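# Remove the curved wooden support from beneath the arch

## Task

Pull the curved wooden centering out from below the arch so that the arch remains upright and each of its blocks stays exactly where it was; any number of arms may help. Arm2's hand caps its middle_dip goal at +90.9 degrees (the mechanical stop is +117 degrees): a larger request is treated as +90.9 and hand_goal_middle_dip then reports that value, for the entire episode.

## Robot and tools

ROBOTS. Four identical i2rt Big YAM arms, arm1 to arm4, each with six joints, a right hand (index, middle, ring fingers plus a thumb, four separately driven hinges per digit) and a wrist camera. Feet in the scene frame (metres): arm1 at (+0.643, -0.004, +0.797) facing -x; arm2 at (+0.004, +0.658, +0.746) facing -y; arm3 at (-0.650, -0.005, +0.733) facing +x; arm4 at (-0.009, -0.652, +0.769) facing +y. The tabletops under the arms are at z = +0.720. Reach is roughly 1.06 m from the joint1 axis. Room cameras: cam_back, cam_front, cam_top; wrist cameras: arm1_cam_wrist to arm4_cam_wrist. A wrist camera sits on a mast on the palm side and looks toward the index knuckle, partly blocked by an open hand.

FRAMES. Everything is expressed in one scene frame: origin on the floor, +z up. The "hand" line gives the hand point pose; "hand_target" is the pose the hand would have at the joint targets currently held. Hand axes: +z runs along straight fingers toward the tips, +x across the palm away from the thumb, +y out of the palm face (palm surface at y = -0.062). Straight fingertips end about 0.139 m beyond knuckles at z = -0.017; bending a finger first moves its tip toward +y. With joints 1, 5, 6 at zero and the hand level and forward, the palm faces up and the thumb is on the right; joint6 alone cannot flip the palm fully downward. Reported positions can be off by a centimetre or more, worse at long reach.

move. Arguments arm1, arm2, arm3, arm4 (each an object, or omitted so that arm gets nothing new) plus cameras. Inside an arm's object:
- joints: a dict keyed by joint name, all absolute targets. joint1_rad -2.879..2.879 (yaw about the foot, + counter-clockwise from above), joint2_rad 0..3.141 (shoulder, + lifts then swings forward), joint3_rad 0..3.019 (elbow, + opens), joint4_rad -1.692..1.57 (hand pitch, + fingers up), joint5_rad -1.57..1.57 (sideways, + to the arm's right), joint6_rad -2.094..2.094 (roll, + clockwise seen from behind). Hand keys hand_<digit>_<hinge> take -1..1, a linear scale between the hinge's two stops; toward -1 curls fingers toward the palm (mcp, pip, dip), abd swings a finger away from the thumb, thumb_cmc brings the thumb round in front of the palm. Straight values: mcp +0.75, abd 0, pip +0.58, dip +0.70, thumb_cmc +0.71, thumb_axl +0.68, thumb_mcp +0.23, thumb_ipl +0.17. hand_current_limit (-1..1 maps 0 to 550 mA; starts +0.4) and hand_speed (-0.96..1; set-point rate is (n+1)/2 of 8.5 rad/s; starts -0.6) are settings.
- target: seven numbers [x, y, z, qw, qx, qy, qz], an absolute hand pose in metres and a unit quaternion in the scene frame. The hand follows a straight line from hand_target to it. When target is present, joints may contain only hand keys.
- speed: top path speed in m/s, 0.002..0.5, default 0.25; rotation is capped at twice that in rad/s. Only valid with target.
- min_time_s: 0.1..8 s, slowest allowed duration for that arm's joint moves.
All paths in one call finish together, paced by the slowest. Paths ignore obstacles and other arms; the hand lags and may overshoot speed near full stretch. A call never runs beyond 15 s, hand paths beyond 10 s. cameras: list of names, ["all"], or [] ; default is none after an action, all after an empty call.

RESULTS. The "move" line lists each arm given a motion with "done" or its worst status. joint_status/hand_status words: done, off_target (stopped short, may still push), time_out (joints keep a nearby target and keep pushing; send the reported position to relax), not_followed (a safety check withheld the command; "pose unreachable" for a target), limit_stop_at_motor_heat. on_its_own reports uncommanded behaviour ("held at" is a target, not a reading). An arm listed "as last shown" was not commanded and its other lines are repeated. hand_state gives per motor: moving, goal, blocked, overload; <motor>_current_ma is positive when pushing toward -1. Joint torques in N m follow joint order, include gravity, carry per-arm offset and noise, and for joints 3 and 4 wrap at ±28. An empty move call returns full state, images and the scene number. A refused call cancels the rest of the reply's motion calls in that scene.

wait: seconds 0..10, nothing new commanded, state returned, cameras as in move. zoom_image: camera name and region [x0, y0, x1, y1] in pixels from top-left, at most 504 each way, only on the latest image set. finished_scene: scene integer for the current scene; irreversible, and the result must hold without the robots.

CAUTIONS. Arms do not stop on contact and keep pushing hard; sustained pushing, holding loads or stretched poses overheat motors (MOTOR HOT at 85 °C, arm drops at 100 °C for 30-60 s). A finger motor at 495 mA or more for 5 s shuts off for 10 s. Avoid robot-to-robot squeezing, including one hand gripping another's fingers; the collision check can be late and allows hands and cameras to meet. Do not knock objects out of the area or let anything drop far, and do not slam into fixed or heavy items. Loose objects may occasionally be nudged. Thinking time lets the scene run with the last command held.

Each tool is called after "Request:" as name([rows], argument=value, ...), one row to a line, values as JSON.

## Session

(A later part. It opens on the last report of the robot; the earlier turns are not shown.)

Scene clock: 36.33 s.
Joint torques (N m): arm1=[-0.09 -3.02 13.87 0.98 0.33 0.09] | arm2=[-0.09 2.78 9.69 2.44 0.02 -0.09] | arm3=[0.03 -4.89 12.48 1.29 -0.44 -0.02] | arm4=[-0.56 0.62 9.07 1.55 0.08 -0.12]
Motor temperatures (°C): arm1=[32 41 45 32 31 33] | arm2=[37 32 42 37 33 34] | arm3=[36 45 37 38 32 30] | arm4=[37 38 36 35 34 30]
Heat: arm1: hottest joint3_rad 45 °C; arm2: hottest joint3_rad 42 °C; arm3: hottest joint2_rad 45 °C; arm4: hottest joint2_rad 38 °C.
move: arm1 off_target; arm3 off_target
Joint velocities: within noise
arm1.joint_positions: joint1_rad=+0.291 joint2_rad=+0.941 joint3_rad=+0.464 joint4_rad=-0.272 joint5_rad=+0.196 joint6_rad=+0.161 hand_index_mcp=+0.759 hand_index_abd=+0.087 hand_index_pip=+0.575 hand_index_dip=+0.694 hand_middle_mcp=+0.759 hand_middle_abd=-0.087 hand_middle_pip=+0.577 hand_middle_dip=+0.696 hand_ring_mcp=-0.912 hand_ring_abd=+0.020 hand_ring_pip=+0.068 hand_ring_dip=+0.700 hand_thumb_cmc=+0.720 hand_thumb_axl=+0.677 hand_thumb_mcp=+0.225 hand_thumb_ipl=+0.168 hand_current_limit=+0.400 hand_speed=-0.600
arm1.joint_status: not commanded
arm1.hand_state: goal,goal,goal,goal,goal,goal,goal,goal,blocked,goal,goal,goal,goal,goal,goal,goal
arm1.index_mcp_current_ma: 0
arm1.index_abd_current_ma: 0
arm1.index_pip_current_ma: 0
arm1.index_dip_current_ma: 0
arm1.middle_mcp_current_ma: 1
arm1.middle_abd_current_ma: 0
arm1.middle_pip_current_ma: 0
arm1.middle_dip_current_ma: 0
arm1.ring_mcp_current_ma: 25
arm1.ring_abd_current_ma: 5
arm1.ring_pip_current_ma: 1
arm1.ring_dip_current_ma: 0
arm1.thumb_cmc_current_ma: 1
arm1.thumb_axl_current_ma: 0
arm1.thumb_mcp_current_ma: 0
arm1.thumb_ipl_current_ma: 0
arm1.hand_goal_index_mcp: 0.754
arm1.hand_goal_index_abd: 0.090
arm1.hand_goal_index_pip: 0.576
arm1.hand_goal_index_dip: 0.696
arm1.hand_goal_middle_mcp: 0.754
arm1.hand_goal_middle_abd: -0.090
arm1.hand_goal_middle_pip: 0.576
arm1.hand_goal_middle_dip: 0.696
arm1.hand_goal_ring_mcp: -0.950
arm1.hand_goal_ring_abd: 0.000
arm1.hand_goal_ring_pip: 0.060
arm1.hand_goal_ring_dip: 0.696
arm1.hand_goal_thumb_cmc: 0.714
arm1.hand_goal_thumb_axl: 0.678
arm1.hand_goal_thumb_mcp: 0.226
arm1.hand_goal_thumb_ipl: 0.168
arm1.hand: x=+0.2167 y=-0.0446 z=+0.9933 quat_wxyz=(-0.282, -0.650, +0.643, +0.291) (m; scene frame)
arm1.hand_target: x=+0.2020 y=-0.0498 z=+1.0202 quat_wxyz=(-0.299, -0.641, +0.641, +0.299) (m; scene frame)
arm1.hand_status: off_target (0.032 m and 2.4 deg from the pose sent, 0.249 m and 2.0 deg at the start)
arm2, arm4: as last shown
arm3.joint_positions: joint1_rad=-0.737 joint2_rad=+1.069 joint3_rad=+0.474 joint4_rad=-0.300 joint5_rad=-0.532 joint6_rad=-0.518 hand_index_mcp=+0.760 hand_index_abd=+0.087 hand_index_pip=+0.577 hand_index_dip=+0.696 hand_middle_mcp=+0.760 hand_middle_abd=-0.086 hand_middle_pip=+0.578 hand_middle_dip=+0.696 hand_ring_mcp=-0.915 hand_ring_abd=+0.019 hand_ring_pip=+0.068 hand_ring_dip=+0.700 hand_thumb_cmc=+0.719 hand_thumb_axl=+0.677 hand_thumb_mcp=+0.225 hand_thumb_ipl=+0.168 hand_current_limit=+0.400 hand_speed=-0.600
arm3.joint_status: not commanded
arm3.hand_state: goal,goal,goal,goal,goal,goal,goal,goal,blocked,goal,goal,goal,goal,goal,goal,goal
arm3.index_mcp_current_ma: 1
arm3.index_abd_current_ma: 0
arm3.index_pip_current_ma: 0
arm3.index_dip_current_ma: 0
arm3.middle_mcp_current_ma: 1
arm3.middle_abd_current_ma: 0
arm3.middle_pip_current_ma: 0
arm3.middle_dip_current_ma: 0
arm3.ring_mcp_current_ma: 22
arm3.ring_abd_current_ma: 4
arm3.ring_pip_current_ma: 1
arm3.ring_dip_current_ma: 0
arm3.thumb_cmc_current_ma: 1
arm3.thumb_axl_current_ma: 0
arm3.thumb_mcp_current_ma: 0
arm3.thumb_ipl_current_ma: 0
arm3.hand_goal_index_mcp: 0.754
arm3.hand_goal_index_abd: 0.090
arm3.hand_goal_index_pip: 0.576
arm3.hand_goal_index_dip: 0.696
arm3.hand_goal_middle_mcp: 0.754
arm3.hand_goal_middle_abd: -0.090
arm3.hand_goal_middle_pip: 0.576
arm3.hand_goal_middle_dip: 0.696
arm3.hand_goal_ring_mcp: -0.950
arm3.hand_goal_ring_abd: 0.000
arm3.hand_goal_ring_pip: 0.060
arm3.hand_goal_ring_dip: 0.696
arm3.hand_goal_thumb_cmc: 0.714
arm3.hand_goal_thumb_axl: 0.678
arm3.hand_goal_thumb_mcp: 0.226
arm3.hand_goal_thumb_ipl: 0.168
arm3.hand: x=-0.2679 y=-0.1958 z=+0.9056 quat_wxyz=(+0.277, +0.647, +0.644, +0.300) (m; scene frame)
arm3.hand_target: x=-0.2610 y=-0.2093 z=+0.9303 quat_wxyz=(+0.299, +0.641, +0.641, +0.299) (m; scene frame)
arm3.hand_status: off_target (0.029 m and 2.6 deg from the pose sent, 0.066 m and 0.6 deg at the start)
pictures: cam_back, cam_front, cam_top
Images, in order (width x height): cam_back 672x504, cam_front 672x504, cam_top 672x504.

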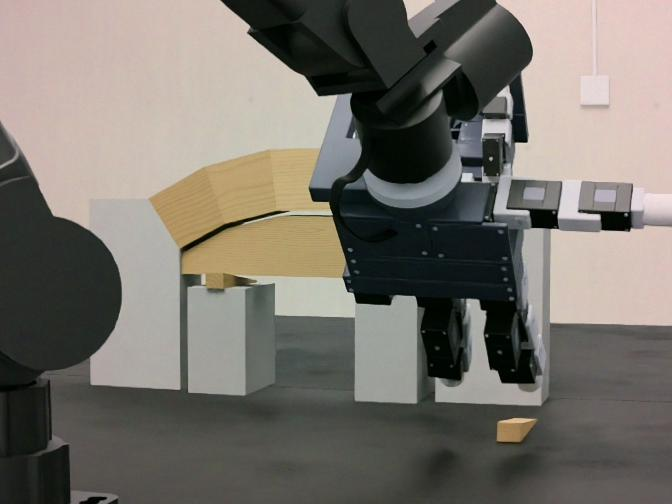

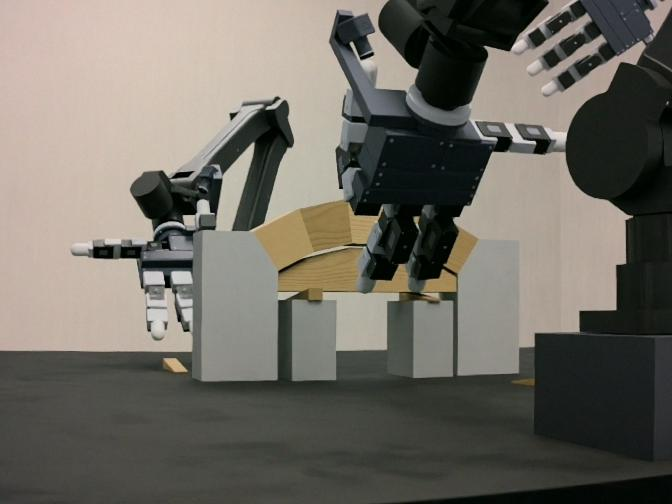

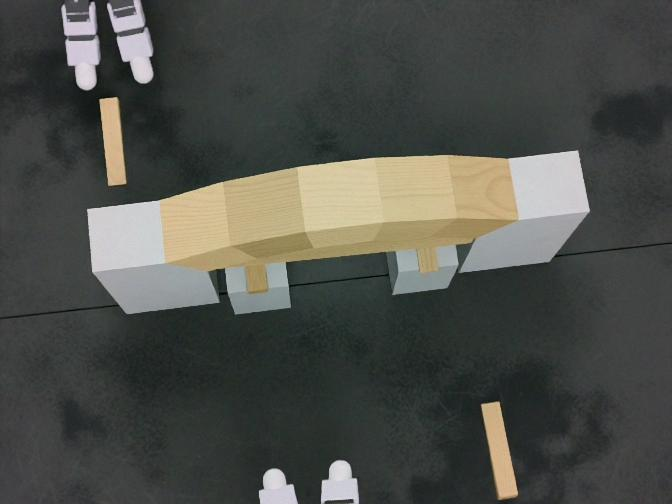

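Request:
move(arm3={"target": [-0.26, 0.0, 1.03, 0.2988, 0.6408, 0.6408, 0.2988], "speed": 0.2}, arm1={"target": [0.08, -0.077, 1.015, 0.2988, 0.6408, -0.6408, -0.2988], "speed": 0.15}, cameras=["cam_top", "cam_front"])

Request:
move(arm3={"target": [-0.165, 0.115, 1.0, 0.2988, 0.6408, 0.6408, 0.2988], "speed": 0.2}, arm1={"target": [0.045, -0.077, 1.008, 0.2988, 0.6408, -0.6408, -0.2988], "speed": 0.1}, cameras=["cam_top", "cam_back", "cam_front"])

Scene clock: 38.83 s.
Joint torques (N m): arm1=[-1.03 -7.59 13.11 1.98 0.02 0.01] | arm2=[-0.09 2.78 9.69 2.43 0.02 -0.09] | arm3=[2.32 -0.67 14.8 1.69 0.25 0.02] | arm4=[-0.56 0.67 9.06 1.52 0.08 -0.12]
Motor temperatures (°C): arm1=[32 41 46 32 31 33] | arm2=[37 32 42 37 33 34] | arm3=[36 45 38 38 32 30] | arm4=[37 38 36 35 34 30]
Heat: arm1: hottest joint3_rad 46 °C; arm2: hottest joint3_rad 42 °C; arm3: hottest joint2_rad 45 °C; arm4: hottest joint2_rad 38 °C.
move: arm1 off_target; arm3 off_target
Joint velocities: within noise
arm1.joint_positions: joint1_rad=+0.291 joint2_rad=+1.323 joint3_rad=+0.734 joint4_rad=-0.173 joint5_rad=+0.193 joint6_rad=+0.162 hand_index_mcp=+0.759 hand_index_abd=+0.087 hand_index_pip=+0.575 hand_index_dip=+0.694 hand_middle_mcp=+0.759 hand_middle_abd=-0.087 hand_middle_pip=+0.577 hand_middle_dip=+0.696 hand_ring_mcp=-0.912 hand_ring_abd=+0.020 hand_ring_pip=+0.068 hand_ring_dip=+0.700 hand_thumb_cmc=+0.720 hand_thumb_axl=+0.677 hand_thumb_mcp=+0.225 hand_thumb_ipl=+0.168 hand_current_limit=+0.400 hand_speed=-0.600
arm1.joint_status: not commanded
arm1.hand_state: goal,goal,goal,goal,goal,goal,goal,goal,blocked,goal,goal,goal,goal,goal,goal,goal
arm1.index_mcp_current_ma: 0
arm1.index_abd_current_ma: 0
arm1.index_pip_current_ma: 0
arm1.index_dip_current_ma: 0
arm1.middle_mcp_current_ma: 1
arm1.middle_abd_current_ma: 0
arm1.middle_pip_current_ma: 0
arm1.middle_dip_current_ma: 0
arm1.ring_mcp_current_ma: 25
arm1.ring_abd_current_ma: 5
arm1.ring_pip_current_ma: 1
arm1.ring_dip_current_ma: 0
arm1.thumb_cmc_current_ma: 1
arm1.thumb_axl_current_ma: 0
arm1.thumb_mcp_current_ma: 0
arm1.thumb_ipl_current_ma: 0
arm1.hand_goal_index_mcp: 0.754
arm1.hand_goal_index_abd: 0.090
arm1.hand_goal_index_pip: 0.576
arm1.hand_goal_index_dip: 0.696
arm1.hand_goal_middle_mcp: 0.754
arm1.hand_goal_middle_abd: -0.090
arm1.hand_goal_middle_pip: 0.576
arm1.hand_goal_middle_dip: 0.696
arm1.hand_goal_ring_mcp: -0.950
arm1.hand_goal_ring_abd: 0.000
arm1.hand_goal_ring_pip: 0.060
arm1.hand_goal_ring_dip: 0.696
arm1.hand_goal_thumb_cmc: 0.714
arm1.hand_goal_thumb_axl: 0.678
arm1.hand_goal_thumb_mcp: 0.226
arm1.hand_goal_thumb_ipl: 0.168
arm1.hand: x=+0.1026 y=-0.0749 z=+0.9909 quat_wxyz=(-0.278, -0.652, +0.644, +0.287) (m; scene frame)
arm1.hand_target: x=+0.0823 y=-0.0767 z=+1.0154 quat_wxyz=(-0.299, -0.641, +0.641, +0.299) (m; scene frame)
arm1.hand_status: off_target (0.033 m and 3.0 deg from the pose sent, 0.142 m and 2.4 deg at the start)
arm2, arm4: as last shown
arm3.joint_positions: joint1_rad=+0.095 joint2_rad=+0.668 joint3_rad=+0.541 joint4_rad=-0.621 joint5_rad=+0.096 joint6_rad=+0.081 hand_index_mcp=+0.760 hand_index_abd=+0.087 hand_index_pip=+0.577 hand_index_dip=+0.696 hand_middle_mcp=+0.760 hand_middle_abd=-0.087 hand_middle_pip=+0.578 hand_middle_dip=+0.696 hand_ring_mcp=-0.915 hand_ring_abd=+0.019 hand_ring_pip=+0.068 hand_ring_dip=+0.700 hand_thumb_cmc=+0.720 hand_thumb_axl=+0.677 hand_thumb_mcp=+0.225 hand_thumb_ipl=+0.168 hand_current_limit=+0.400 hand_speed=-0.600
arm3.joint_status: not commanded
arm3.hand_state: goal,goal,goal,goal,goal,goal,goal,goal,blocked,goal,goal,goal,goal,goal,goal,goal
arm3.index_mcp_current_ma: 1
arm3.index_abd_current_ma: 0
arm3.index_pip_current_ma: 0
arm3.index_dip_current_ma: 0
arm3.middle_mcp_current_ma: 1
arm3.middle_abd_current_ma: 0
arm3.middle_pip_current_ma: 0
arm3.middle_dip_current_ma: 0
arm3.ring_mcp_current_ma: 22
arm3.ring_abd_current_ma: 4
arm3.ring_pip_current_ma: 1
arm3.ring_dip_current_ma: 0
arm3.thumb_cmc_current_ma: 1
arm3.thumb_axl_current_ma: 0
arm3.thumb_mcp_current_ma: 0
arm3.thumb_ipl_current_ma: 0
arm3.hand_goal_index_mcp: 0.754
arm3.hand_goal_index_abd: 0.090
arm3.hand_goal_index_pip: 0.576
arm3.hand_goal_index_dip: 0.696
arm3.hand_goal_middle_mcp: 0.754
arm3.hand_goal_middle_abd: -0.090
arm3.hand_goal_middle_pip: 0.576
arm3.hand_goal_middle_dip: 0.696
arm3.hand_goal_ring_mcp: -0.950
arm3.hand_goal_ring_abd: 0.000
arm3.hand_goal_ring_pip: 0.060
arm3.hand_goal_ring_dip: 0.696
arm3.hand_goal_thumb_cmc: 0.714
arm3.hand_goal_thumb_axl: 0.678
arm3.hand_goal_thumb_mcp: 0.226
arm3.hand_goal_thumb_ipl: 0.168
arm3.hand: x=-0.2687 y=-0.0058 z=+1.0013 quat_wxyz=(+0.291, +0.647, +0.645, +0.283) (m; scene frame)
arm3.hand_target: x=-0.2615 y=-0.0001 z=+1.0297 quat_wxyz=(+0.299, +0.641, +0.641, +0.299) (m; scene frame)
arm3.hand_status: off_target (0.031 m and 2.2 deg from the pose sent, 0.232 m and 2.6 deg at the start)
pictures: cam_front, cam_top
Images, in order (width x height): cam_front 672x504, cam_top 672x504.

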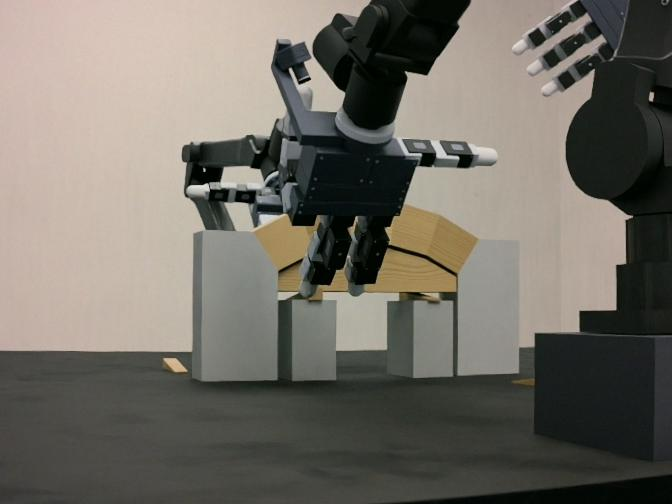

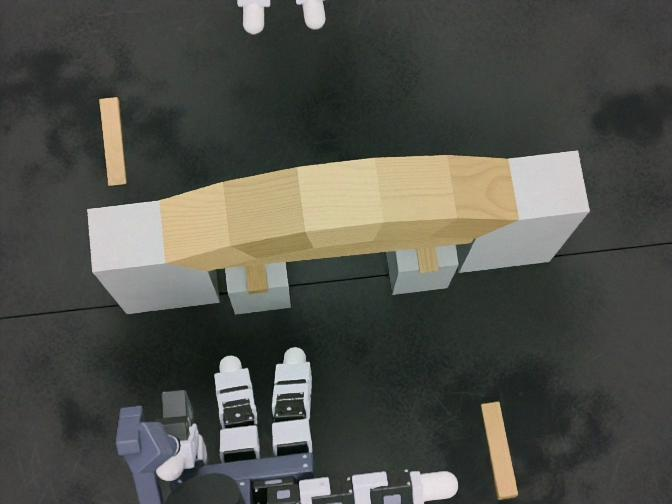

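Scene clock: 40.47 s.
Joint torques (N m): arm1=[-1.03 -9.35 13.08 2 0.04 -0.09] | arm2=[-0.03 2.78 9.69 2.44 0.02 -0.09] | arm3=[1.61 -4.84 13.86 2.88 0.43 0.1] | arm4=[-0.56 0.5 9.05 1.55 0.09 -0.12]
Motor temperatures (°C): arm1=[32 41 46 32 31 33] | arm2=[37 32 42 37 33 34] | arm3=[36 45 38 38 32 30] | arm4=[37 38 36 35 34 30]
Heat: arm1: hottest joint3_rad 46 °C; arm2: hottest joint3_rad 42 °C; arm3: hottest joint2_rad 45 °C; arm4: hottest joint2_rad 38 °C.
move: arm1 off_target; arm3 off_target
Joint velocities: within noise
arm1.joint_positions: joint1_rad=+0.272 joint2_rad=+1.421 joint3_rad=+0.812 joint4_rad=-0.149 joint5_rad=+0.178 joint6_rad=+0.159 hand_index_mcp=+0.759 hand_index_abd=+0.087 hand_index_pip=+0.575 hand_index_dip=+0.694 hand_middle_mcp=+0.759 hand_middle_abd=-0.087 hand_middle_pip=+0.577 hand_middle_dip=+0.696 hand_ring_mcp=-0.912 hand_ring_abd=+0.020 hand_ring_pip=+0.068 hand_ring_dip=+0.700 hand_thumb_cmc=+0.720 hand_thumb_axl=+0.677 hand_thumb_mcp=+0.225 hand_thumb_ipl=+0.168 hand_current_limit=+0.400 hand_speed=-0.600
arm1.joint_status: not commanded
arm1.hand_state: goal,goal,goal,goal,goal,goal,goal,goal,blocked,goal,goal,goal,goal,goal,goal,goal
arm1.index_mcp_current_ma: 0
arm1.index_abd_current_ma: 0
arm1.index_pip_current_ma: 0
arm1.index_dip_current_ma: 0
arm1.middle_mcp_current_ma: 1
arm1.middle_abd_current_ma: 0
arm1.middle_pip_current_ma: 0
arm1.middle_dip_current_ma: 0
arm1.ring_mcp_current_ma: 25
arm1.ring_abd_current_ma: 5
arm1.ring_pip_current_ma: 1
arm1.ring_dip_current_ma: 0
arm1.thumb_cmc_current_ma: 1
arm1.thumb_axl_current_ma: 0
arm1.thumb_mcp_current_ma: 0
arm1.thumb_ipl_current_ma: 0
arm1.hand_goal_index_mcp: 0.754
arm1.hand_goal_index_abd: 0.090
arm1.hand_goal_index_pip: 0.576
arm1.hand_goal_index_dip: 0.696
arm1.hand_goal_middle_mcp: 0.754
arm1.hand_goal_middle_abd: -0.090
arm1.hand_goal_middle_pip: 0.576
arm1.hand_goal_middle_dip: 0.696
arm1.hand_goal_ring_mcp: -0.950
arm1.hand_goal_ring_abd: 0.000
arm1.hand_goal_ring_pip: 0.060
arm1.hand_goal_ring_dip: 0.696
arm1.hand_goal_thumb_cmc: 0.714
arm1.hand_goal_thumb_axl: 0.678
arm1.hand_goal_thumb_mcp: 0.226
arm1.hand_goal_thumb_ipl: 0.168
arm1.hand: x=+0.0680 y=-0.0750 z=+0.9856 quat_wxyz=(-0.281, -0.648, +0.647, +0.286) (m; scene frame)
arm1.hand_target: x=+0.0473 y=-0.0766 z=+1.0083 quat_wxyz=(-0.299, -0.641, +0.641, +0.299) (m; scene frame)
arm1.hand_status: off_target (0.032 m and 2.8 deg from the pose sent, 0.060 m and 3.0 deg at the start)
arm2, arm4: as last shown
arm3.joint_positions: joint1_rad=+0.412 joint2_rad=+1.114 joint3_rad=+0.702 joint4_rad=-0.400 joint5_rad=+0.329 joint6_rad=+0.294 hand_index_mcp=+0.760 hand_index_abd=+0.087 hand_index_pip=+0.577 hand_index_dip=+0.696 hand_middle_mcp=+0.760 hand_middle_abd=-0.087 hand_middle_pip=+0.578 hand_middle_dip=+0.696 hand_ring_mcp=-0.915 hand_ring_abd=+0.019 hand_ring_pip=+0.068 hand_ring_dip=+0.700 hand_thumb_cmc=+0.720 hand_thumb_axl=+0.677 hand_thumb_mcp=+0.225 hand_thumb_ipl=+0.168 hand_current_limit=+0.400 hand_speed=-0.600
arm3.joint_status: not commanded
arm3.hand_state: goal,goal,goal,goal,goal,goal,goal,goal,blocked,goal,goal,goal,goal,goal,goal,goal
arm3.index_mcp_current_ma: 1
arm3.index_abd_current_ma: 0
arm3.index_pip_current_ma: 0
arm3.index_dip_current_ma: 0
arm3.middle_mcp_current_ma: 1
arm3.middle_abd_current_ma: 0
arm3.middle_pip_current_ma: 0
arm3.middle_dip_current_ma: 0
arm3.ring_mcp_current_ma: 22
arm3.ring_abd_current_ma: 4
arm3.ring_pip_current_ma: 1
arm3.ring_dip_current_ma: 0
arm3.thumb_cmc_current_ma: 1
arm3.thumb_axl_current_ma: 0
arm3.thumb_mcp_current_ma: 0
arm3.thumb_ipl_current_ma: 0
arm3.hand_goal_index_mcp: 0.754
arm3.hand_goal_index_abd: 0.090
arm3.hand_goal_index_pip: 0.576
arm3.hand_goal_index_dip: 0.696
arm3.hand_goal_middle_mcp: 0.754
arm3.hand_goal_middle_abd: -0.090
arm3.hand_goal_middle_pip: 0.576
arm3.hand_goal_middle_dip: 0.696
arm3.hand_goal_ring_mcp: -0.950
arm3.hand_goal_ring_abd: 0.000
arm3.hand_goal_ring_pip: 0.060
arm3.hand_goal_ring_dip: 0.696
arm3.hand_goal_thumb_cmc: 0.714
arm3.hand_goal_thumb_axl: 0.678
arm3.hand_goal_thumb_mcp: 0.226
arm3.hand_goal_thumb_ipl: 0.168
arm3.hand: x=-0.1799 y=+0.1038 z=+0.9739 quat_wxyz=(+0.292, +0.645, +0.651, +0.274) (m; scene frame)
arm3.hand_target: x=-0.1669 y=+0.1146 z=+1.0001 quat_wxyz=(+0.299, +0.641, +0.641, +0.299) (m; scene frame)
arm3.hand_status: off_target (0.032 m and 3.2 deg from the pose sent, 0.159 m and 2.2 deg at the start)
pictures: cam_back, cam_front, cam_top
Images, in order (width x height): cam_back 672x504, cam_front 672x504, cam_top 672x504.

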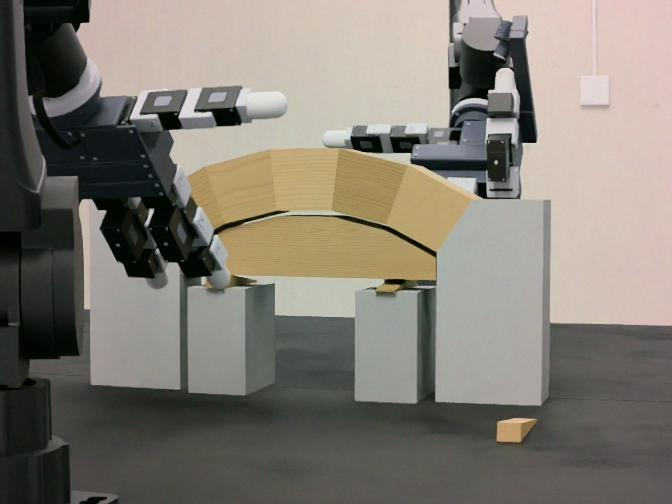

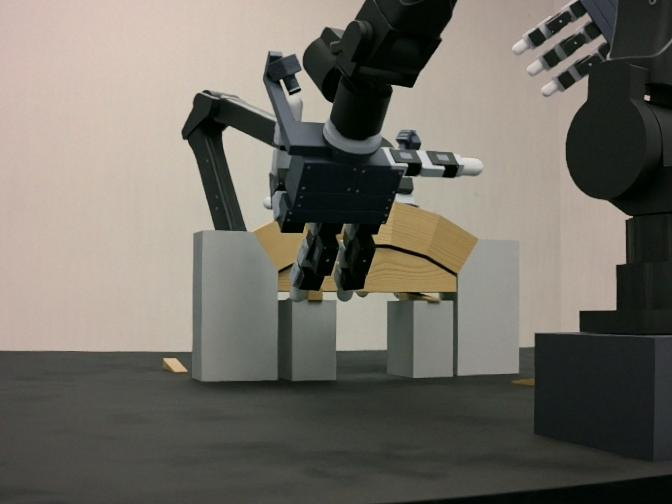

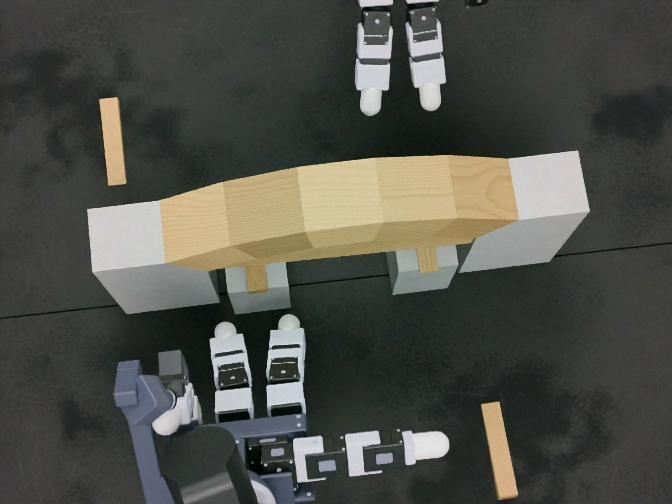

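Request:
move(arm3={"target": [-0.145, 0.128, 1.006, 0.2988, 0.6408, 0.6408, 0.2988], "speed": 0.1}, arm1={"target": [0.014, -0.074, 1.008, 0.2988, 0.6408, -0.6408, -0.2988], "speed": 0.1}, cameras=["cam_top", "cam_back", "cam_front"])

Request:
zoom_image(camera="cam_back", region=[140, 200, 300, 320])

Request:
zoom_image(camera="cam_front", region=[260, 240, 380, 330])

Scene clock: 43.83 s.
Joint torques (N m): arm1=[-1.08 -10.87 13.09 1.85 0.02 -0.08] | arm2=[-0.09 2.78 9.68 2.43 0.02 -0.09] | arm3=[2.43 -5.95 13.7 2.62 0.32 0.07] | arm4=[-0.56 0.5 9.09 1.57 0.08 -0.13]
Motor temperatures (°C): arm1=[32 41 47 32 31 33] | arm2=[37 32 42 37 33 34] | arm3=[36 45 38 38 32 30] | arm4=[37 38 37 35 34 30]
Heat: arm1: hottest joint3_rad 47 °C; arm2: hottest joint3_rad 42 °C; arm3: hottest joint2_rad 45 °C; arm4: hottest joint2_rad 38 °C.
move: arm1 off_target; arm3 off_target
Joint velocities: within noise
arm1.joint_positions: joint1_rad=+0.249 joint2_rad=+1.493 joint3_rad=+0.892 joint4_rad=-0.149 joint5_rad=+0.161 joint6_rad=+0.145 hand_index_mcp=+0.759 hand_index_abd=+0.087 hand_index_pip=+0.575 hand_index_dip=+0.694 hand_middle_mcp=+0.759 hand_middle_abd=-0.087 hand_middle_pip=+0.577 hand_middle_dip=+0.696 hand_ring_mcp=-0.912 hand_ring_abd=+0.020 hand_ring_pip=+0.068 hand_ring_dip=+0.700 hand_thumb_cmc=+0.720 hand_thumb_axl=+0.677 hand_thumb_mcp=+0.225 hand_thumb_ipl=+0.168 hand_current_limit=+0.400 hand_speed=-0.600
arm1.joint_status: not commanded
arm1.hand_state: goal,goal,goal,goal,goal,goal,goal,goal,blocked,goal,goal,goal,goal,goal,goal,goal
arm1.index_mcp_current_ma: 0
arm1.index_abd_current_ma: 0
arm1.index_pip_current_ma: 0
arm1.index_dip_current_ma: 0
arm1.middle_mcp_current_ma: 1
arm1.middle_abd_current_ma: 0
arm1.middle_pip_current_ma: 0
arm1.middle_dip_current_ma: 0
arm1.ring_mcp_current_ma: 25
arm1.ring_abd_current_ma: 5
arm1.ring_pip_current_ma: 1
arm1.ring_dip_current_ma: 0
arm1.thumb_cmc_current_ma: 1
arm1.thumb_axl_current_ma: 0
arm1.thumb_mcp_current_ma: 0
arm1.thumb_ipl_current_ma: 0
arm1.hand_goal_index_mcp: 0.754
arm1.hand_goal_index_abd: 0.090
arm1.hand_goal_index_pip: 0.576
arm1.hand_goal_index_dip: 0.696
arm1.hand_goal_middle_mcp: 0.754
arm1.hand_goal_middle_abd: -0.090
arm1.hand_goal_middle_pip: 0.576
arm1.hand_goal_middle_dip: 0.696
arm1.hand_goal_ring_mcp: -0.950
arm1.hand_goal_ring_abd: 0.000
arm1.hand_goal_ring_pip: 0.060
arm1.hand_goal_ring_dip: 0.696
arm1.hand_goal_thumb_cmc: 0.714
arm1.hand_goal_thumb_axl: 0.678
arm1.hand_goal_thumb_mcp: 0.226
arm1.hand_goal_thumb_ipl: 0.168
arm1.hand: x=+0.0366 y=-0.0724 z=+0.9876 quat_wxyz=(-0.283, -0.647, +0.647, +0.287) (m; scene frame)
arm1.hand_target: x=+0.0161 y=-0.0736 z=+1.0083 quat_wxyz=(-0.299, -0.641, +0.641, +0.299) (m; scene frame)
arm1.hand_status: off_target (0.031 m and 2.5 deg from the pose sent, 0.058 m and 2.8 deg at the start)
arm2.joint_positions: joint1_rad=-0.762 joint2_rad=+0.610 joint3_rad=+1.396 joint4_rad=-1.346 joint5_rad=-0.059 joint6_rad=+1.172 hand_index_mcp=+0.754 hand_index_abd=+0.001 hand_index_pip=+0.577 hand_index_dip=+0.696 hand_middle_mcp=+0.754 hand_middle_abd=+0.001 hand_middle_pip=+0.577 hand_middle_dip=+0.696 hand_ring_mcp=+0.754 hand_ring_abd=+0.000 hand_ring_pip=+0.577 hand_ring_dip=+0.696 hand_thumb_cmc=+0.714 hand_thumb_axl=+0.677 hand_thumb_mcp=+0.226 hand_thumb_ipl=+0.168 hand_current_limit=+0.400 hand_speed=-0.600
arm2.joint_status: not commanded
arm2.hand_state: goal,goal,goal,goal,goal,goal,goal,goal,goal,goal,goal,goal,goal,goal,goal,goal
arm2.index_mcp_current_ma: 0
arm2.index_abd_current_ma: 0
arm2.index_pip_current_ma: 0
arm2.index_dip_current_ma: 0
arm2.middle_mcp_current_ma: 0
arm2.middle_abd_current_ma: 0
arm2.middle_pip_current_ma: 0
arm2.middle_dip_current_ma: 0
arm2.ring_mcp_current_ma: 0
arm2.ring_abd_current_ma: 0
arm2.ring_pip_current_ma: 0
arm2.ring_dip_current_ma: 0
arm2.thumb_cmc_current_ma: 0
arm2.thumb_axl_current_ma: 0
arm2.thumb_mcp_current_ma: 0
arm2.thumb_ipl_current_ma: 0
arm2.hand_goal_index_mcp: 0.754
arm2.hand_goal_index_abd: 0.000
arm2.hand_goal_index_pip: 0.576
arm2.hand_goal_index_dip: 0.696
arm2.hand_goal_middle_mcp: 0.754
arm2.hand_goal_middle_abd: 0.000
arm2.hand_goal_middle_pip: 0.576
arm2.hand_goal_middle_dip: 0.696
arm2.hand_goal_ring_mcp: 0.754
arm2.hand_goal_ring_abd: 0.000
arm2.hand_goal_ring_pip: 0.576
arm2.hand_goal_ring_dip: 0.696
arm2.hand_goal_thumb_cmc: 0.714
arm2.hand_goal_thumb_axl: 0.678
arm2.hand_goal_thumb_mcp: 0.226
arm2.hand_goal_thumb_ipl: 0.168
arm2.hand: x=-0.2226 y=+0.5440 z=+1.2958 quat_wxyz=(+0.470, +0.497, -0.719, +0.118) (m; scene frame)
arm2.hand_target: x=-0.2206 y=+0.5460 z=+1.3069 quat_wxyz=(+0.481, +0.494, -0.714, +0.120) (m; scene frame)
arm2.hand_status: not commanded
arm3.joint_positions: joint1_rad=+0.417 joint2_rad=+1.176 joint3_rad=+0.765 joint4_rad=-0.400 joint5_rad=+0.335 joint6_rad=+0.301 hand_index_mcp=+0.760 hand_index_abd=+0.087 hand_index_pip=+0.577 hand_index_dip=+0.696 hand_middle_mcp=+0.760 hand_middle_abd=-0.087 hand_middle_pip=+0.578 hand_middle_dip=+0.696 hand_ring_mcp=-0.915 hand_ring_abd=+0.019 hand_ring_pip=+0.068 hand_ring_dip=+0.700 hand_thumb_cmc=+0.720 hand_thumb_axl=+0.677 hand_thumb_mcp=+0.225 hand_thumb_ipl=+0.168 hand_current_limit=+0.400 hand_speed=-0.600
arm3.joint_status: not commanded
arm3.hand_state: goal,goal,goal,goal,goal,goal,goal,goal,blocked,goal,goal,goal,goal,goal,goal,goal
arm3.index_mcp_current_ma: 1
arm3.index_abd_current_ma: 0
arm3.index_pip_current_ma: 0
arm3.index_dip_current_ma: 0
arm3.middle_mcp_current_ma: 1
arm3.middle_abd_current_ma: 0
arm3.middle_pip_current_ma: 0
arm3.middle_dip_current_ma: 0
arm3.ring_mcp_current_ma: 22
arm3.ring_abd_current_ma: 4
arm3.ring_pip_current_ma: 1
arm3.ring_dip_current_ma: 0
arm3.thumb_cmc_current_ma: 1
arm3.thumb_axl_current_ma: 0
arm3.thumb_mcp_current_ma: 0
arm3.thumb_ipl_current_ma: 0
arm3.hand_goal_index_mcp: 0.754
arm3.hand_goal_index_abd: 0.090
arm3.hand_goal_index_pip: 0.576
arm3.hand_goal_index_dip: 0.696
arm3.hand_goal_middle_mcp: 0.754
arm3.hand_goal_middle_abd: -0.090
arm3.hand_goal_middle_pip: 0.576
arm3.hand_goal_middle_dip: 0.696
arm3.hand_goal_ring_mcp: -0.950
arm3.hand_goal_ring_abd: 0.000
arm3.hand_goal_ring_pip: 0.060
arm3.hand_goal_ring_dip: 0.696
arm3.hand_goal_thumb_cmc: 0.714
arm3.hand_goal_thumb_axl: 0.678
arm3.hand_goal_thumb_mcp: 0.226
arm3.hand_goal_thumb_ipl: 0.168
arm3.hand: x=-0.1593 y=+0.1143 z=+0.9808 quat_wxyz=(+0.293, +0.646, +0.649, +0.274) (m; scene frame)
arm3.hand_target: x=-0.1468 y=+0.1273 z=+1.0061 quat_wxyz=(+0.299, +0.641, +0.641, +0.299) (m; scene frame)
arm3.hand_status: off_target (0.032 m and 3.1 deg from the pose sent, 0.053 m and 3.3 deg at the start)
arm4.joint_positions: joint1_rad=-0.088 joint2_rad=+0.627 joint3_rad=+1.321 joint4_rad=-1.160 joint5_rad=+0.072 joint6_rad=+1.085 hand_index_mcp=+0.755 hand_index_abd=+0.000 hand_index_pip=+0.577 hand_index_dip=+0.696 hand_middle_mcp=+0.755 hand_middle_abd=+0.000 hand_middle_pip=+0.577 hand_middle_dip=+0.696 hand_ring_mcp=+0.755 hand_ring_abd=+0.000 hand_ring_pip=+0.577 hand_ring_dip=+0.696 hand_thumb_cmc=+0.715 hand_thumb_axl=+0.677 hand_thumb_mcp=+0.226 hand_thumb_ipl=+0.168 hand_current_limit=+0.400 hand_speed=-0.600
arm4.joint_status: not commanded
arm4.hand_state: goal,goal,goal,goal,goal,goal,goal,goal,goal,goal,goal,goal,goal,goal,goal,goal
arm4.index_mcp_current_ma: 1
arm4.index_abd_current_ma: 0
arm4.index_pip_current_ma: 0
arm4.index_dip_current_ma: 0
arm4.middle_mcp_current_ma: 1
arm4.middle_abd_current_ma: 0
arm4.middle_pip_current_ma: 0
arm4.middle_dip_current_ma: 0
arm4.ring_mcp_current_ma: 1
arm4.ring_abd_current_ma: 0
arm4.ring_pip_current_ma: 0
arm4.ring_dip_current_ma: 0
arm4.thumb_cmc_current_ma: 1
arm4.thumb_axl_current_ma: 0
arm4.thumb_mcp_current_ma: 0
arm4.thumb_ipl_current_ma: 0
arm4.hand_goal_index_mcp: 0.754
arm4.hand_goal_index_abd: 0.000
arm4.hand_goal_index_pip: 0.576
arm4.hand_goal_index_dip: 0.696
arm4.hand_goal_middle_mcp: 0.754
arm4.hand_goal_middle_abd: 0.000
arm4.hand_goal_middle_pip: 0.576
arm4.hand_goal_middle_dip: 0.696
arm4.hand_goal_ring_mcp: 0.754
arm4.hand_goal_ring_abd: 0.000
arm4.hand_goal_ring_pip: 0.576
arm4.hand_goal_ring_dip: 0.696
arm4.hand_goal_thumb_cmc: 0.714
arm4.hand_goal_thumb_axl: 0.678
arm4.hand_goal_thumb_mcp: 0.226
arm4.hand_goal_thumb_ipl: 0.168
arm4.hand: x=+0.0971 y=-0.3870 z=+1.3328 quat_wxyz=(-0.228, +0.472, +0.707, +0.476) (m; scene frame)
arm4.hand_target: x=+0.0967 y=-0.3902 z=+1.3454 quat_wxyz=(-0.234, +0.468, +0.700, +0.486) (m; scene frame)
arm4.hand_status: not commanded
pictures: cam_back, cam_front, cam_top
Images, in order (width x height): cam_back 672x504, cam_front 672x504, cam_top 672x504.

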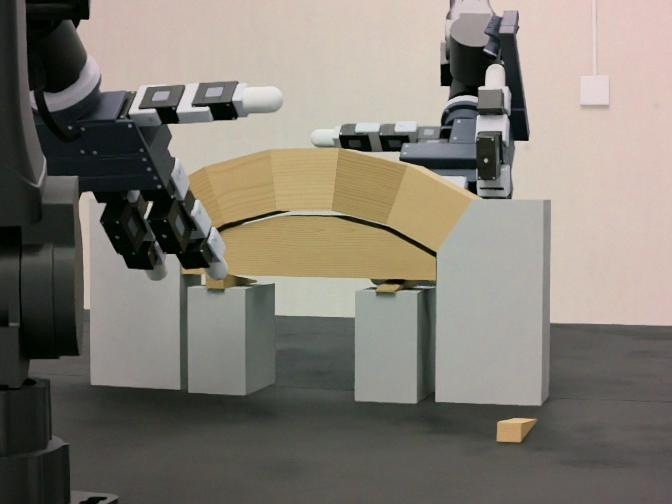

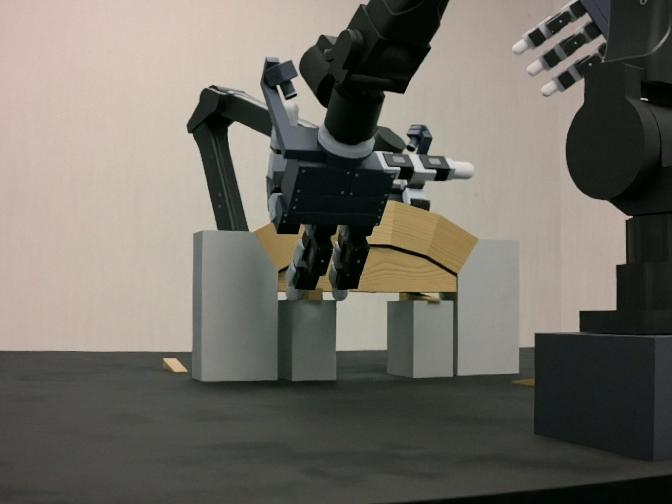

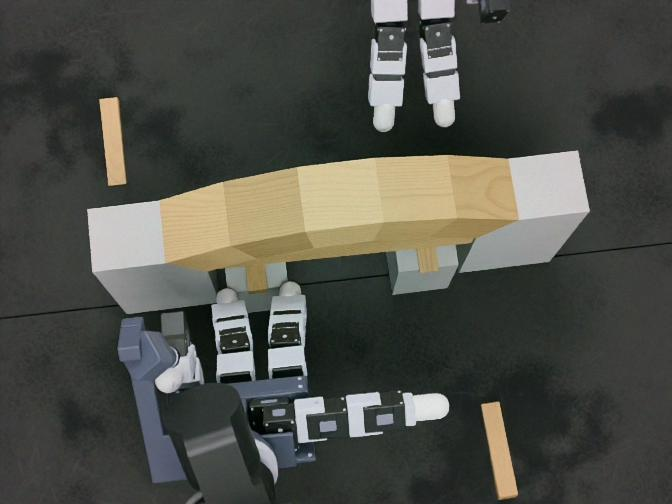

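Scaled by 3.150 from the camera's 672x504 image, which has a finer 960x720 frame.

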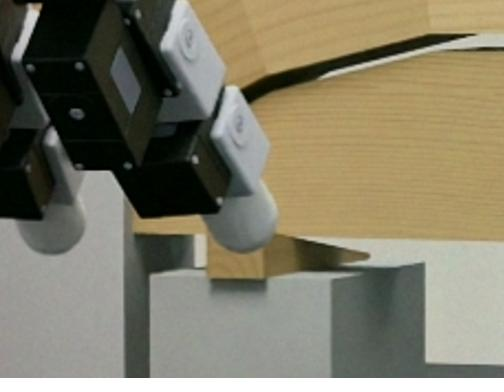

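Scaled by 4.200 from the camera's 672x504 image, which has a finer 960x720 frame.

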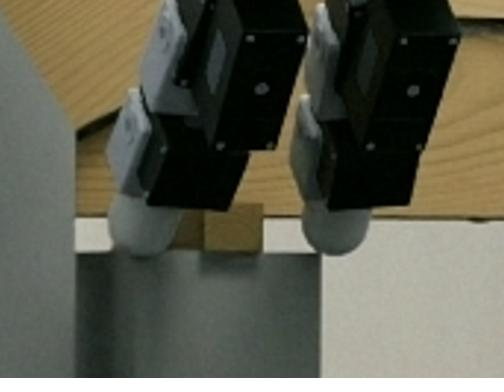

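Request:
move(arm3={"target": [-0.11, 0.121, 0.999, 0.2988, 0.6408, 0.6408, 0.2988], "speed": 0.1}, arm1={"target": [0.007, -0.075, 1.007, 0.2988, 0.6408, -0.6408, -0.2988], "speed": 0.1}, cameras=["cam_top", "cam_back", "cam_front"])

Request:
zoom_image(camera="cam_back", region=[140, 200, 300, 320])

Request:
zoom_image(camera="cam_top", region=[200, 150, 480, 320])

Scene clock: 46.00 s.
Joint torques (N m): arm1=[-1.26 -9.99 13.68 1.85 -0.02 -0.09] | arm2=[-0.15 2.78 9.69 2.43 0.02 -0.09] | arm3=[-0.03 -6.3 13.5 2.69 0.18 -0.1] | arm4=[-0.67 0.5 9.03 1.57 0.09 -0.13]
Motor temperatures (°C): arm1=[32 41 48 32 31 33] | arm2=[37 32 42 37 33 34] | arm3=[36 45 39 38 32 30] | arm4=[37 38 37 35 34 30]
Heat: arm1: hottest joint3_rad 48 °C; arm2: hottest joint3_rad 42 °C; arm3: hottest joint2_rad 45 °C; arm4: hottest joint2_rad 38 °C.
move: arm1 off_target; arm3 off_target
Joint velocities: within noise
arm1.joint_positions: joint1_rad=+0.248 joint2_rad=+1.501 joint3_rad=+0.905 joint4_rad=-0.149 joint5_rad=+0.161 joint6_rad=+0.144 hand_index_mcp=+0.759 hand_index_abd=+0.087 hand_index_pip=+0.575 hand_index_dip=+0.694 hand_middle_mcp=+0.778 hand_middle_abd=-0.085 hand_middle_pip=+0.590 hand_middle_dip=+0.701 hand_ring_mcp=-0.912 hand_ring_abd=+0.020 hand_ring_pip=+0.068 hand_ring_dip=+0.700 hand_thumb_cmc=+0.720 hand_thumb_axl=+0.677 hand_thumb_mcp=+0.225 hand_thumb_ipl=+0.168 hand_current_limit=+0.400 hand_speed=-0.600
arm1.joint_status: not commanded
arm1.hand_state: goal,goal,goal,goal,blocked,goal,goal,goal,blocked,goal,goal,goal,goal,goal,goal,goal
arm1.index_mcp_current_ma: 0
arm1.index_abd_current_ma: 0
arm1.index_pip_current_ma: 0
arm1.index_dip_current_ma: 0
arm1.middle_mcp_current_ma: 10
arm1.middle_abd_current_ma: 0
arm1.middle_pip_current_ma: 3
arm1.middle_dip_current_ma: 0
arm1.ring_mcp_current_ma: 25
arm1.ring_abd_current_ma: 5
arm1.ring_pip_current_ma: 1
arm1.ring_dip_current_ma: 0
arm1.thumb_cmc_current_ma: 1
arm1.thumb_axl_current_ma: 0
arm1.thumb_mcp_current_ma: 0
arm1.thumb_ipl_current_ma: 0
arm1.hand_goal_index_mcp: 0.754
arm1.hand_goal_index_abd: 0.090
arm1.hand_goal_index_pip: 0.576
arm1.hand_goal_index_dip: 0.696
arm1.hand_goal_middle_mcp: 0.754
arm1.hand_goal_middle_abd: -0.090
arm1.hand_goal_middle_pip: 0.576
arm1.hand_goal_middle_dip: 0.696
arm1.hand_goal_ring_mcp: -0.950
arm1.hand_goal_ring_abd: 0.000
arm1.hand_goal_ring_pip: 0.060
arm1.hand_goal_ring_dip: 0.696
arm1.hand_goal_thumb_cmc: 0.714
arm1.hand_goal_thumb_axl: 0.678
arm1.hand_goal_thumb_mcp: 0.226
arm1.hand_goal_thumb_ipl: 0.168
arm1.hand: x=+0.0321 y=-0.0730 z=+0.9900 quat_wxyz=(-0.285, -0.646, +0.647, +0.288) (m; scene frame)
arm1.hand_target: x=+0.0093 y=-0.0746 z=+1.0072 quat_wxyz=(-0.299, -0.641, +0.641, +0.299) (m; scene frame)
arm1.hand_status: off_target (0.030 m and 2.2 deg from the pose sent, 0.035 m and 2.5 deg at the start)
arm2, arm4: as last shown
arm3.joint_positions: joint1_rad=+0.387 joint2_rad=+1.264 joint3_rad=+0.818 joint4_rad=-0.352 joint5_rad=+0.300 joint6_rad=+0.275 hand_index_mcp=+0.760 hand_index_abd=+0.087 hand_index_pip=+0.577 hand_index_dip=+0.696 hand_middle_mcp=+0.760 hand_middle_abd=-0.087 hand_middle_pip=+0.578 hand_middle_dip=+0.696 hand_ring_mcp=-0.915 hand_ring_abd=+0.019 hand_ring_pip=+0.068 hand_ring_dip=+0.700 hand_thumb_cmc=+0.720 hand_thumb_axl=+0.677 hand_thumb_mcp=+0.225 hand_thumb_ipl=+0.168 hand_current_limit=+0.400 hand_speed=-0.600
arm3.joint_status: not commanded
arm3.hand_state: goal,goal,goal,goal,goal,goal,goal,goal,blocked,goal,goal,goal,goal,goal,goal,goal
arm3.index_mcp_current_ma: 1
arm3.index_abd_current_ma: 0
arm3.index_pip_current_ma: 0
arm3.index_dip_current_ma: 0
arm3.middle_mcp_current_ma: 1
arm3.middle_abd_current_ma: 0
arm3.middle_pip_current_ma: 0
arm3.middle_dip_current_ma: 0
arm3.ring_mcp_current_ma: 22
arm3.ring_abd_current_ma: 4
arm3.ring_pip_current_ma: 1
arm3.ring_dip_current_ma: 0
arm3.thumb_cmc_current_ma: 1
arm3.thumb_axl_current_ma: 0
arm3.thumb_mcp_current_ma: 0
arm3.thumb_ipl_current_ma: 0
arm3.hand_goal_index_mcp: 0.754
arm3.hand_goal_index_abd: 0.090
arm3.hand_goal_index_pip: 0.576
arm3.hand_goal_index_dip: 0.696
arm3.hand_goal_middle_mcp: 0.754
arm3.hand_goal_middle_abd: -0.090
arm3.hand_goal_middle_pip: 0.576
arm3.hand_goal_middle_dip: 0.696
arm3.hand_goal_ring_mcp: -0.950
arm3.hand_goal_ring_abd: 0.000
arm3.hand_goal_ring_pip: 0.060
arm3.hand_goal_ring_dip: 0.696
arm3.hand_goal_thumb_cmc: 0.714
arm3.hand_goal_thumb_axl: 0.678
arm3.hand_goal_thumb_mcp: 0.226
arm3.hand_goal_thumb_ipl: 0.168
arm3.hand: x=-0.1289 y=+0.1194 z=+0.9749 quat_wxyz=(+0.288, +0.643, +0.652, +0.279) (m; scene frame)
arm3.hand_target: x=-0.1119 y=+0.1204 z=+0.9993 quat_wxyz=(+0.299, +0.641, +0.641, +0.299) (m; scene frame)
arm3.hand_status: off_target (0.031 m and 2.9 deg from the pose sent, 0.053 m and 3.1 deg at the start)
pictures: cam_back, cam_front, cam_top
Images, in order (width x height): cam_back 672x504, cam_front 672x504, cam_top 672x504.

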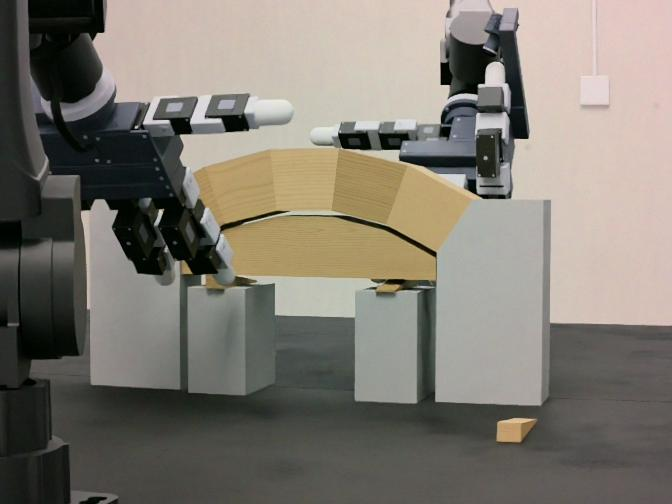

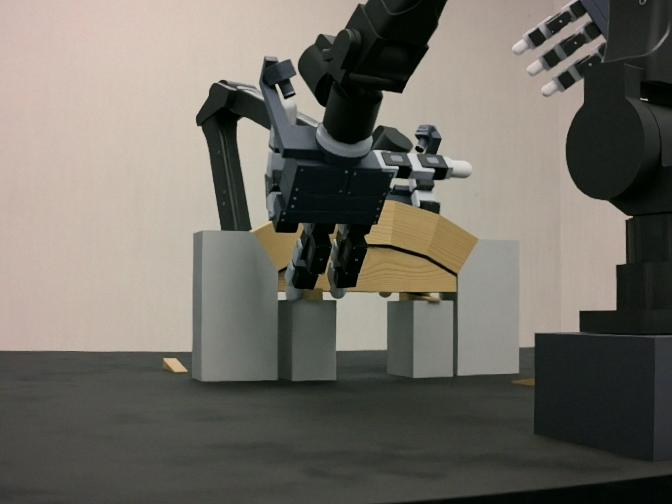

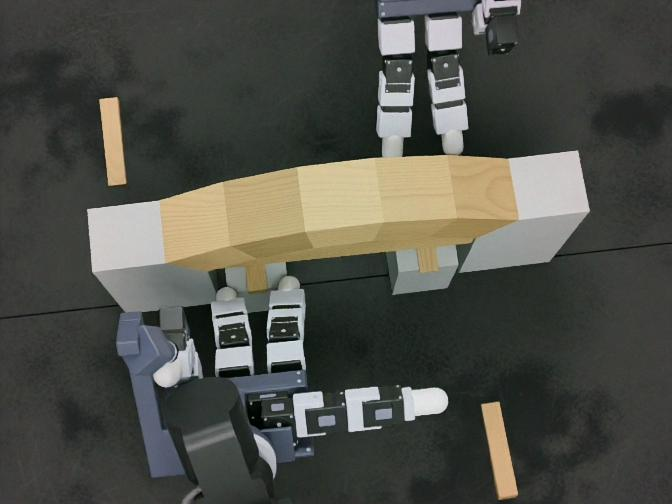

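Scaled by 3.150 from the camera's 672x504 image, which has a finer 960x720 frame.

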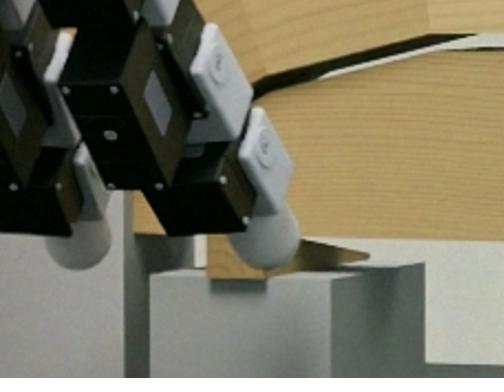

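Scaled by 1.800 from the camera's 672x504 image, which has a finer 960x720 frame.

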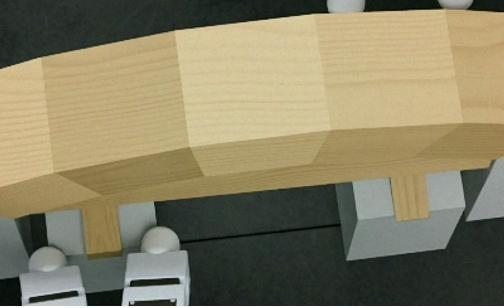

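Request:
move(arm3={"target": [-0.11, 0.103, 0.999, 0.2988, 0.6408, 0.6408, 0.2988], "speed": 0.1}, arm1={"target": [0.012, -0.0755, 1.007, 0.2988, 0.6408, -0.6408, -0.2988], "speed": 0.1}, cameras=["cam_top", "cam_back", "cam_front"])

Request:
zoom_image(camera="cam_back", region=[140, 200, 300, 320])

Request:
zoom_image(camera="cam_front", region=[260, 240, 380, 330])

Scene clock: 47.43 s.
Joint torques (N m): arm1=[-1.08 -10.7 12.6 1.83 0.08 -0.07] | arm2=[-0.03 2.78 9.68 2.44 0.02 -0.09] | arm3=[0.5 -7.82 12.05 2.82 0.15 -0.11] | arm4=[-0.56 0.56 9.06 1.55 0.09 -0.12]
Motor temperatures (°C): arm1=[32 41 48 32 31 33] | arm2=[37 32 42 37 33 34] | arm3=[36 45 39 38 32 30] | arm4=[37 38 37 35 34 30]
Heat: arm1: hottest joint3_rad 48 °C; arm2: hottest joint3_rad 42 °C; arm3: hottest joint2_rad 45 °C; arm4: hottest joint2_rad 38 °C.
move: arm1 off_target; arm3 off_target
Joint velocities: within noise
arm1.joint_positions: joint1_rad=+0.248 joint2_rad=+1.501 joint3_rad=+0.905 joint4_rad=-0.149 joint5_rad=+0.161 joint6_rad=+0.144 hand_index_mcp=+0.759 hand_index_abd=+0.087 hand_index_pip=+0.575 hand_index_dip=+0.694 hand_middle_mcp=+0.778 hand_middle_abd=-0.085 hand_middle_pip=+0.590 hand_middle_dip=+0.701 hand_ring_mcp=-0.912 hand_ring_abd=+0.020 hand_ring_pip=+0.068 hand_ring_dip=+0.700 hand_thumb_cmc=+0.720 hand_thumb_axl=+0.677 hand_thumb_mcp=+0.225 hand_thumb_ipl=+0.168 hand_current_limit=+0.400 hand_speed=-0.600
arm1.joint_status: not commanded
arm1.hand_state: goal,goal,goal,goal,blocked,goal,goal,goal,blocked,goal,goal,goal,goal,goal,goal,goal
arm1.index_mcp_current_ma: 0
arm1.index_abd_current_ma: 0
arm1.index_pip_current_ma: 0
arm1.index_dip_current_ma: 0
arm1.middle_mcp_current_ma: 10
arm1.middle_abd_current_ma: 0
arm1.middle_pip_current_ma: 3
arm1.middle_dip_current_ma: 0
arm1.ring_mcp_current_ma: 25
arm1.ring_abd_current_ma: 5
arm1.ring_pip_current_ma: 1
arm1.ring_dip_current_ma: 0
arm1.thumb_cmc_current_ma: 1
arm1.thumb_axl_current_ma: 0
arm1.thumb_mcp_current_ma: 0
arm1.thumb_ipl_current_ma: 0
arm1.hand_goal_index_mcp: 0.754
arm1.hand_goal_index_abd: 0.090
arm1.hand_goal_index_pip: 0.576
arm1.hand_goal_index_dip: 0.696
arm1.hand_goal_middle_mcp: 0.754
arm1.hand_goal_middle_abd: -0.090
arm1.hand_goal_middle_pip: 0.576
arm1.hand_goal_middle_dip: 0.696
arm1.hand_goal_ring_mcp: -0.950
arm1.hand_goal_ring_abd: 0.000
arm1.hand_goal_ring_pip: 0.060
arm1.hand_goal_ring_dip: 0.696
arm1.hand_goal_thumb_cmc: 0.714
arm1.hand_goal_thumb_axl: 0.678
arm1.hand_goal_thumb_mcp: 0.226
arm1.hand_goal_thumb_ipl: 0.168
arm1.hand: x=+0.0321 y=-0.0730 z=+0.9900 quat_wxyz=(-0.285, -0.646, +0.647, +0.288) (m; scene frame)
arm1.hand_target: x=+0.0137 y=-0.0753 z=+1.0071 quat_wxyz=(-0.299, -0.641, +0.641, +0.299) (m; scene frame)
arm1.hand_status: off_target (0.026 m and 2.2 deg from the pose sent, 0.026 m and 2.2 deg at the start)
arm2, arm4: as last shown
arm3.joint_positions: joint1_rad=+0.343 joint2_rad=+1.265 joint3_rad=+0.818 joint4_rad=-0.345 joint5_rad=+0.267 joint6_rad=+0.244 hand_index_mcp=+0.760 hand_index_abd=+0.087 hand_index_pip=+0.577 hand_index_dip=+0.696 hand_middle_mcp=+0.760 hand_middle_abd=-0.087 hand_middle_pip=+0.578 hand_middle_dip=+0.696 hand_ring_mcp=-0.915 hand_ring_abd=+0.019 hand_ring_pip=+0.068 hand_ring_dip=+0.700 hand_thumb_cmc=+0.720 hand_thumb_axl=+0.677 hand_thumb_mcp=+0.225 hand_thumb_ipl=+0.168 hand_current_limit=+0.400 hand_speed=-0.600
arm3.joint_status: not commanded
arm3.hand_state: goal,goal,goal,goal,goal,goal,goal,goal,blocked,goal,goal,goal,goal,goal,goal,goal
arm3.index_mcp_current_ma: 1
arm3.index_abd_current_ma: 0
arm3.index_pip_current_ma: 0
arm3.index_dip_current_ma: 0
arm3.middle_mcp_current_ma: 1
arm3.middle_abd_current_ma: 0
arm3.middle_pip_current_ma: 0
arm3.middle_dip_current_ma: 0
arm3.ring_mcp_current_ma: 22
arm3.ring_abd_current_ma: 4
arm3.ring_pip_current_ma: 1
arm3.ring_dip_current_ma: 0
arm3.thumb_cmc_current_ma: 1
arm3.thumb_axl_current_ma: 0
arm3.thumb_mcp_current_ma: 0
arm3.thumb_ipl_current_ma: 0
arm3.hand_goal_index_mcp: 0.754
arm3.hand_goal_index_abd: 0.090
arm3.hand_goal_index_pip: 0.576
arm3.hand_goal_index_dip: 0.696
arm3.hand_goal_middle_mcp: 0.754
arm3.hand_goal_middle_abd: -0.090
arm3.hand_goal_middle_pip: 0.576
arm3.hand_goal_middle_dip: 0.696
arm3.hand_goal_ring_mcp: -0.950
arm3.hand_goal_ring_abd: 0.000
arm3.hand_goal_ring_pip: 0.060
arm3.hand_goal_ring_dip: 0.696
arm3.hand_goal_thumb_cmc: 0.714
arm3.hand_goal_thumb_axl: 0.678
arm3.hand_goal_thumb_mcp: 0.226
arm3.hand_goal_thumb_ipl: 0.168
arm3.hand: x=-0.1225 y=+0.1048 z=+0.9748 quat_wxyz=(+0.287, +0.644, +0.652, +0.279) (m; scene frame)
arm3.hand_target: x=-0.1112 y=+0.1026 z=+0.9991 quat_wxyz=(+0.299, +0.641, +0.641, +0.299) (m; scene frame)
arm3.hand_status: off_target (0.027 m and 3.0 deg from the pose sent, 0.035 m and 2.9 deg at the start)
pictures: cam_back, cam_front, cam_top
Images, in order (width x height): cam_back 672x504, cam_front 672x504, cam_top 672x504.

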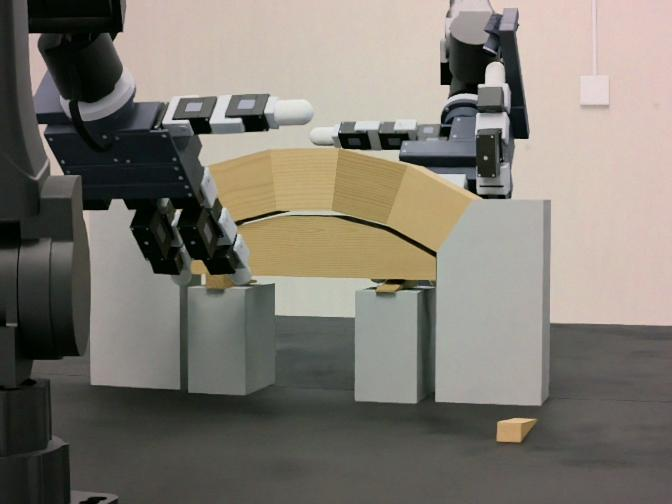

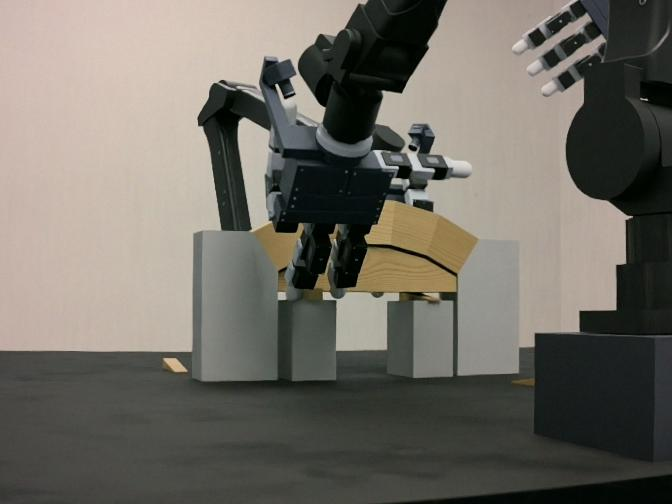

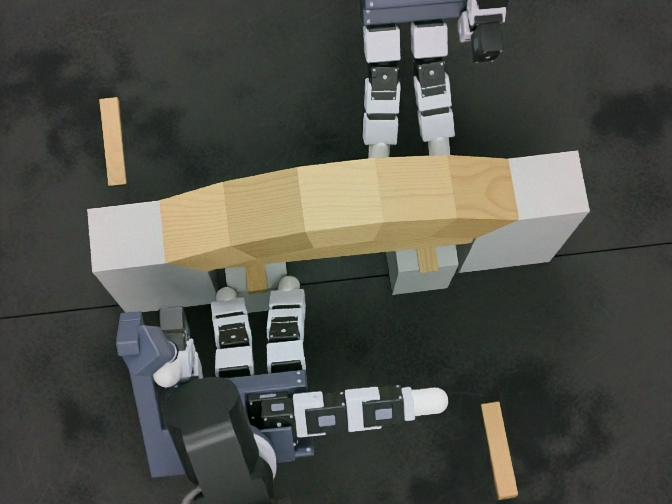

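Scaled by 3.150 from the camera's 672x504 image, which has a finer 960x720 frame.

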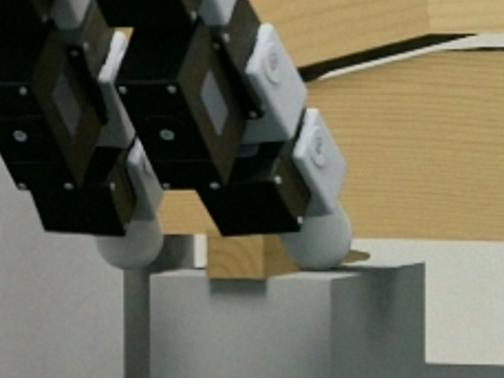

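Scaled by 4.200 from the camera's 672x504 image, which has a finer 960x720 frame.

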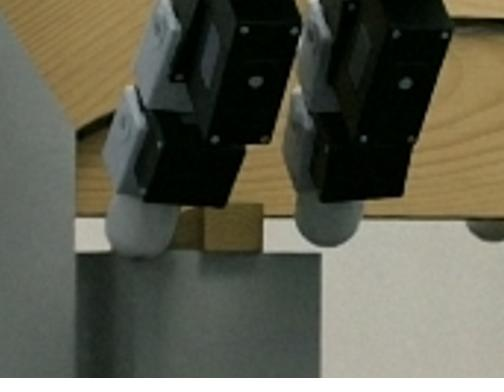

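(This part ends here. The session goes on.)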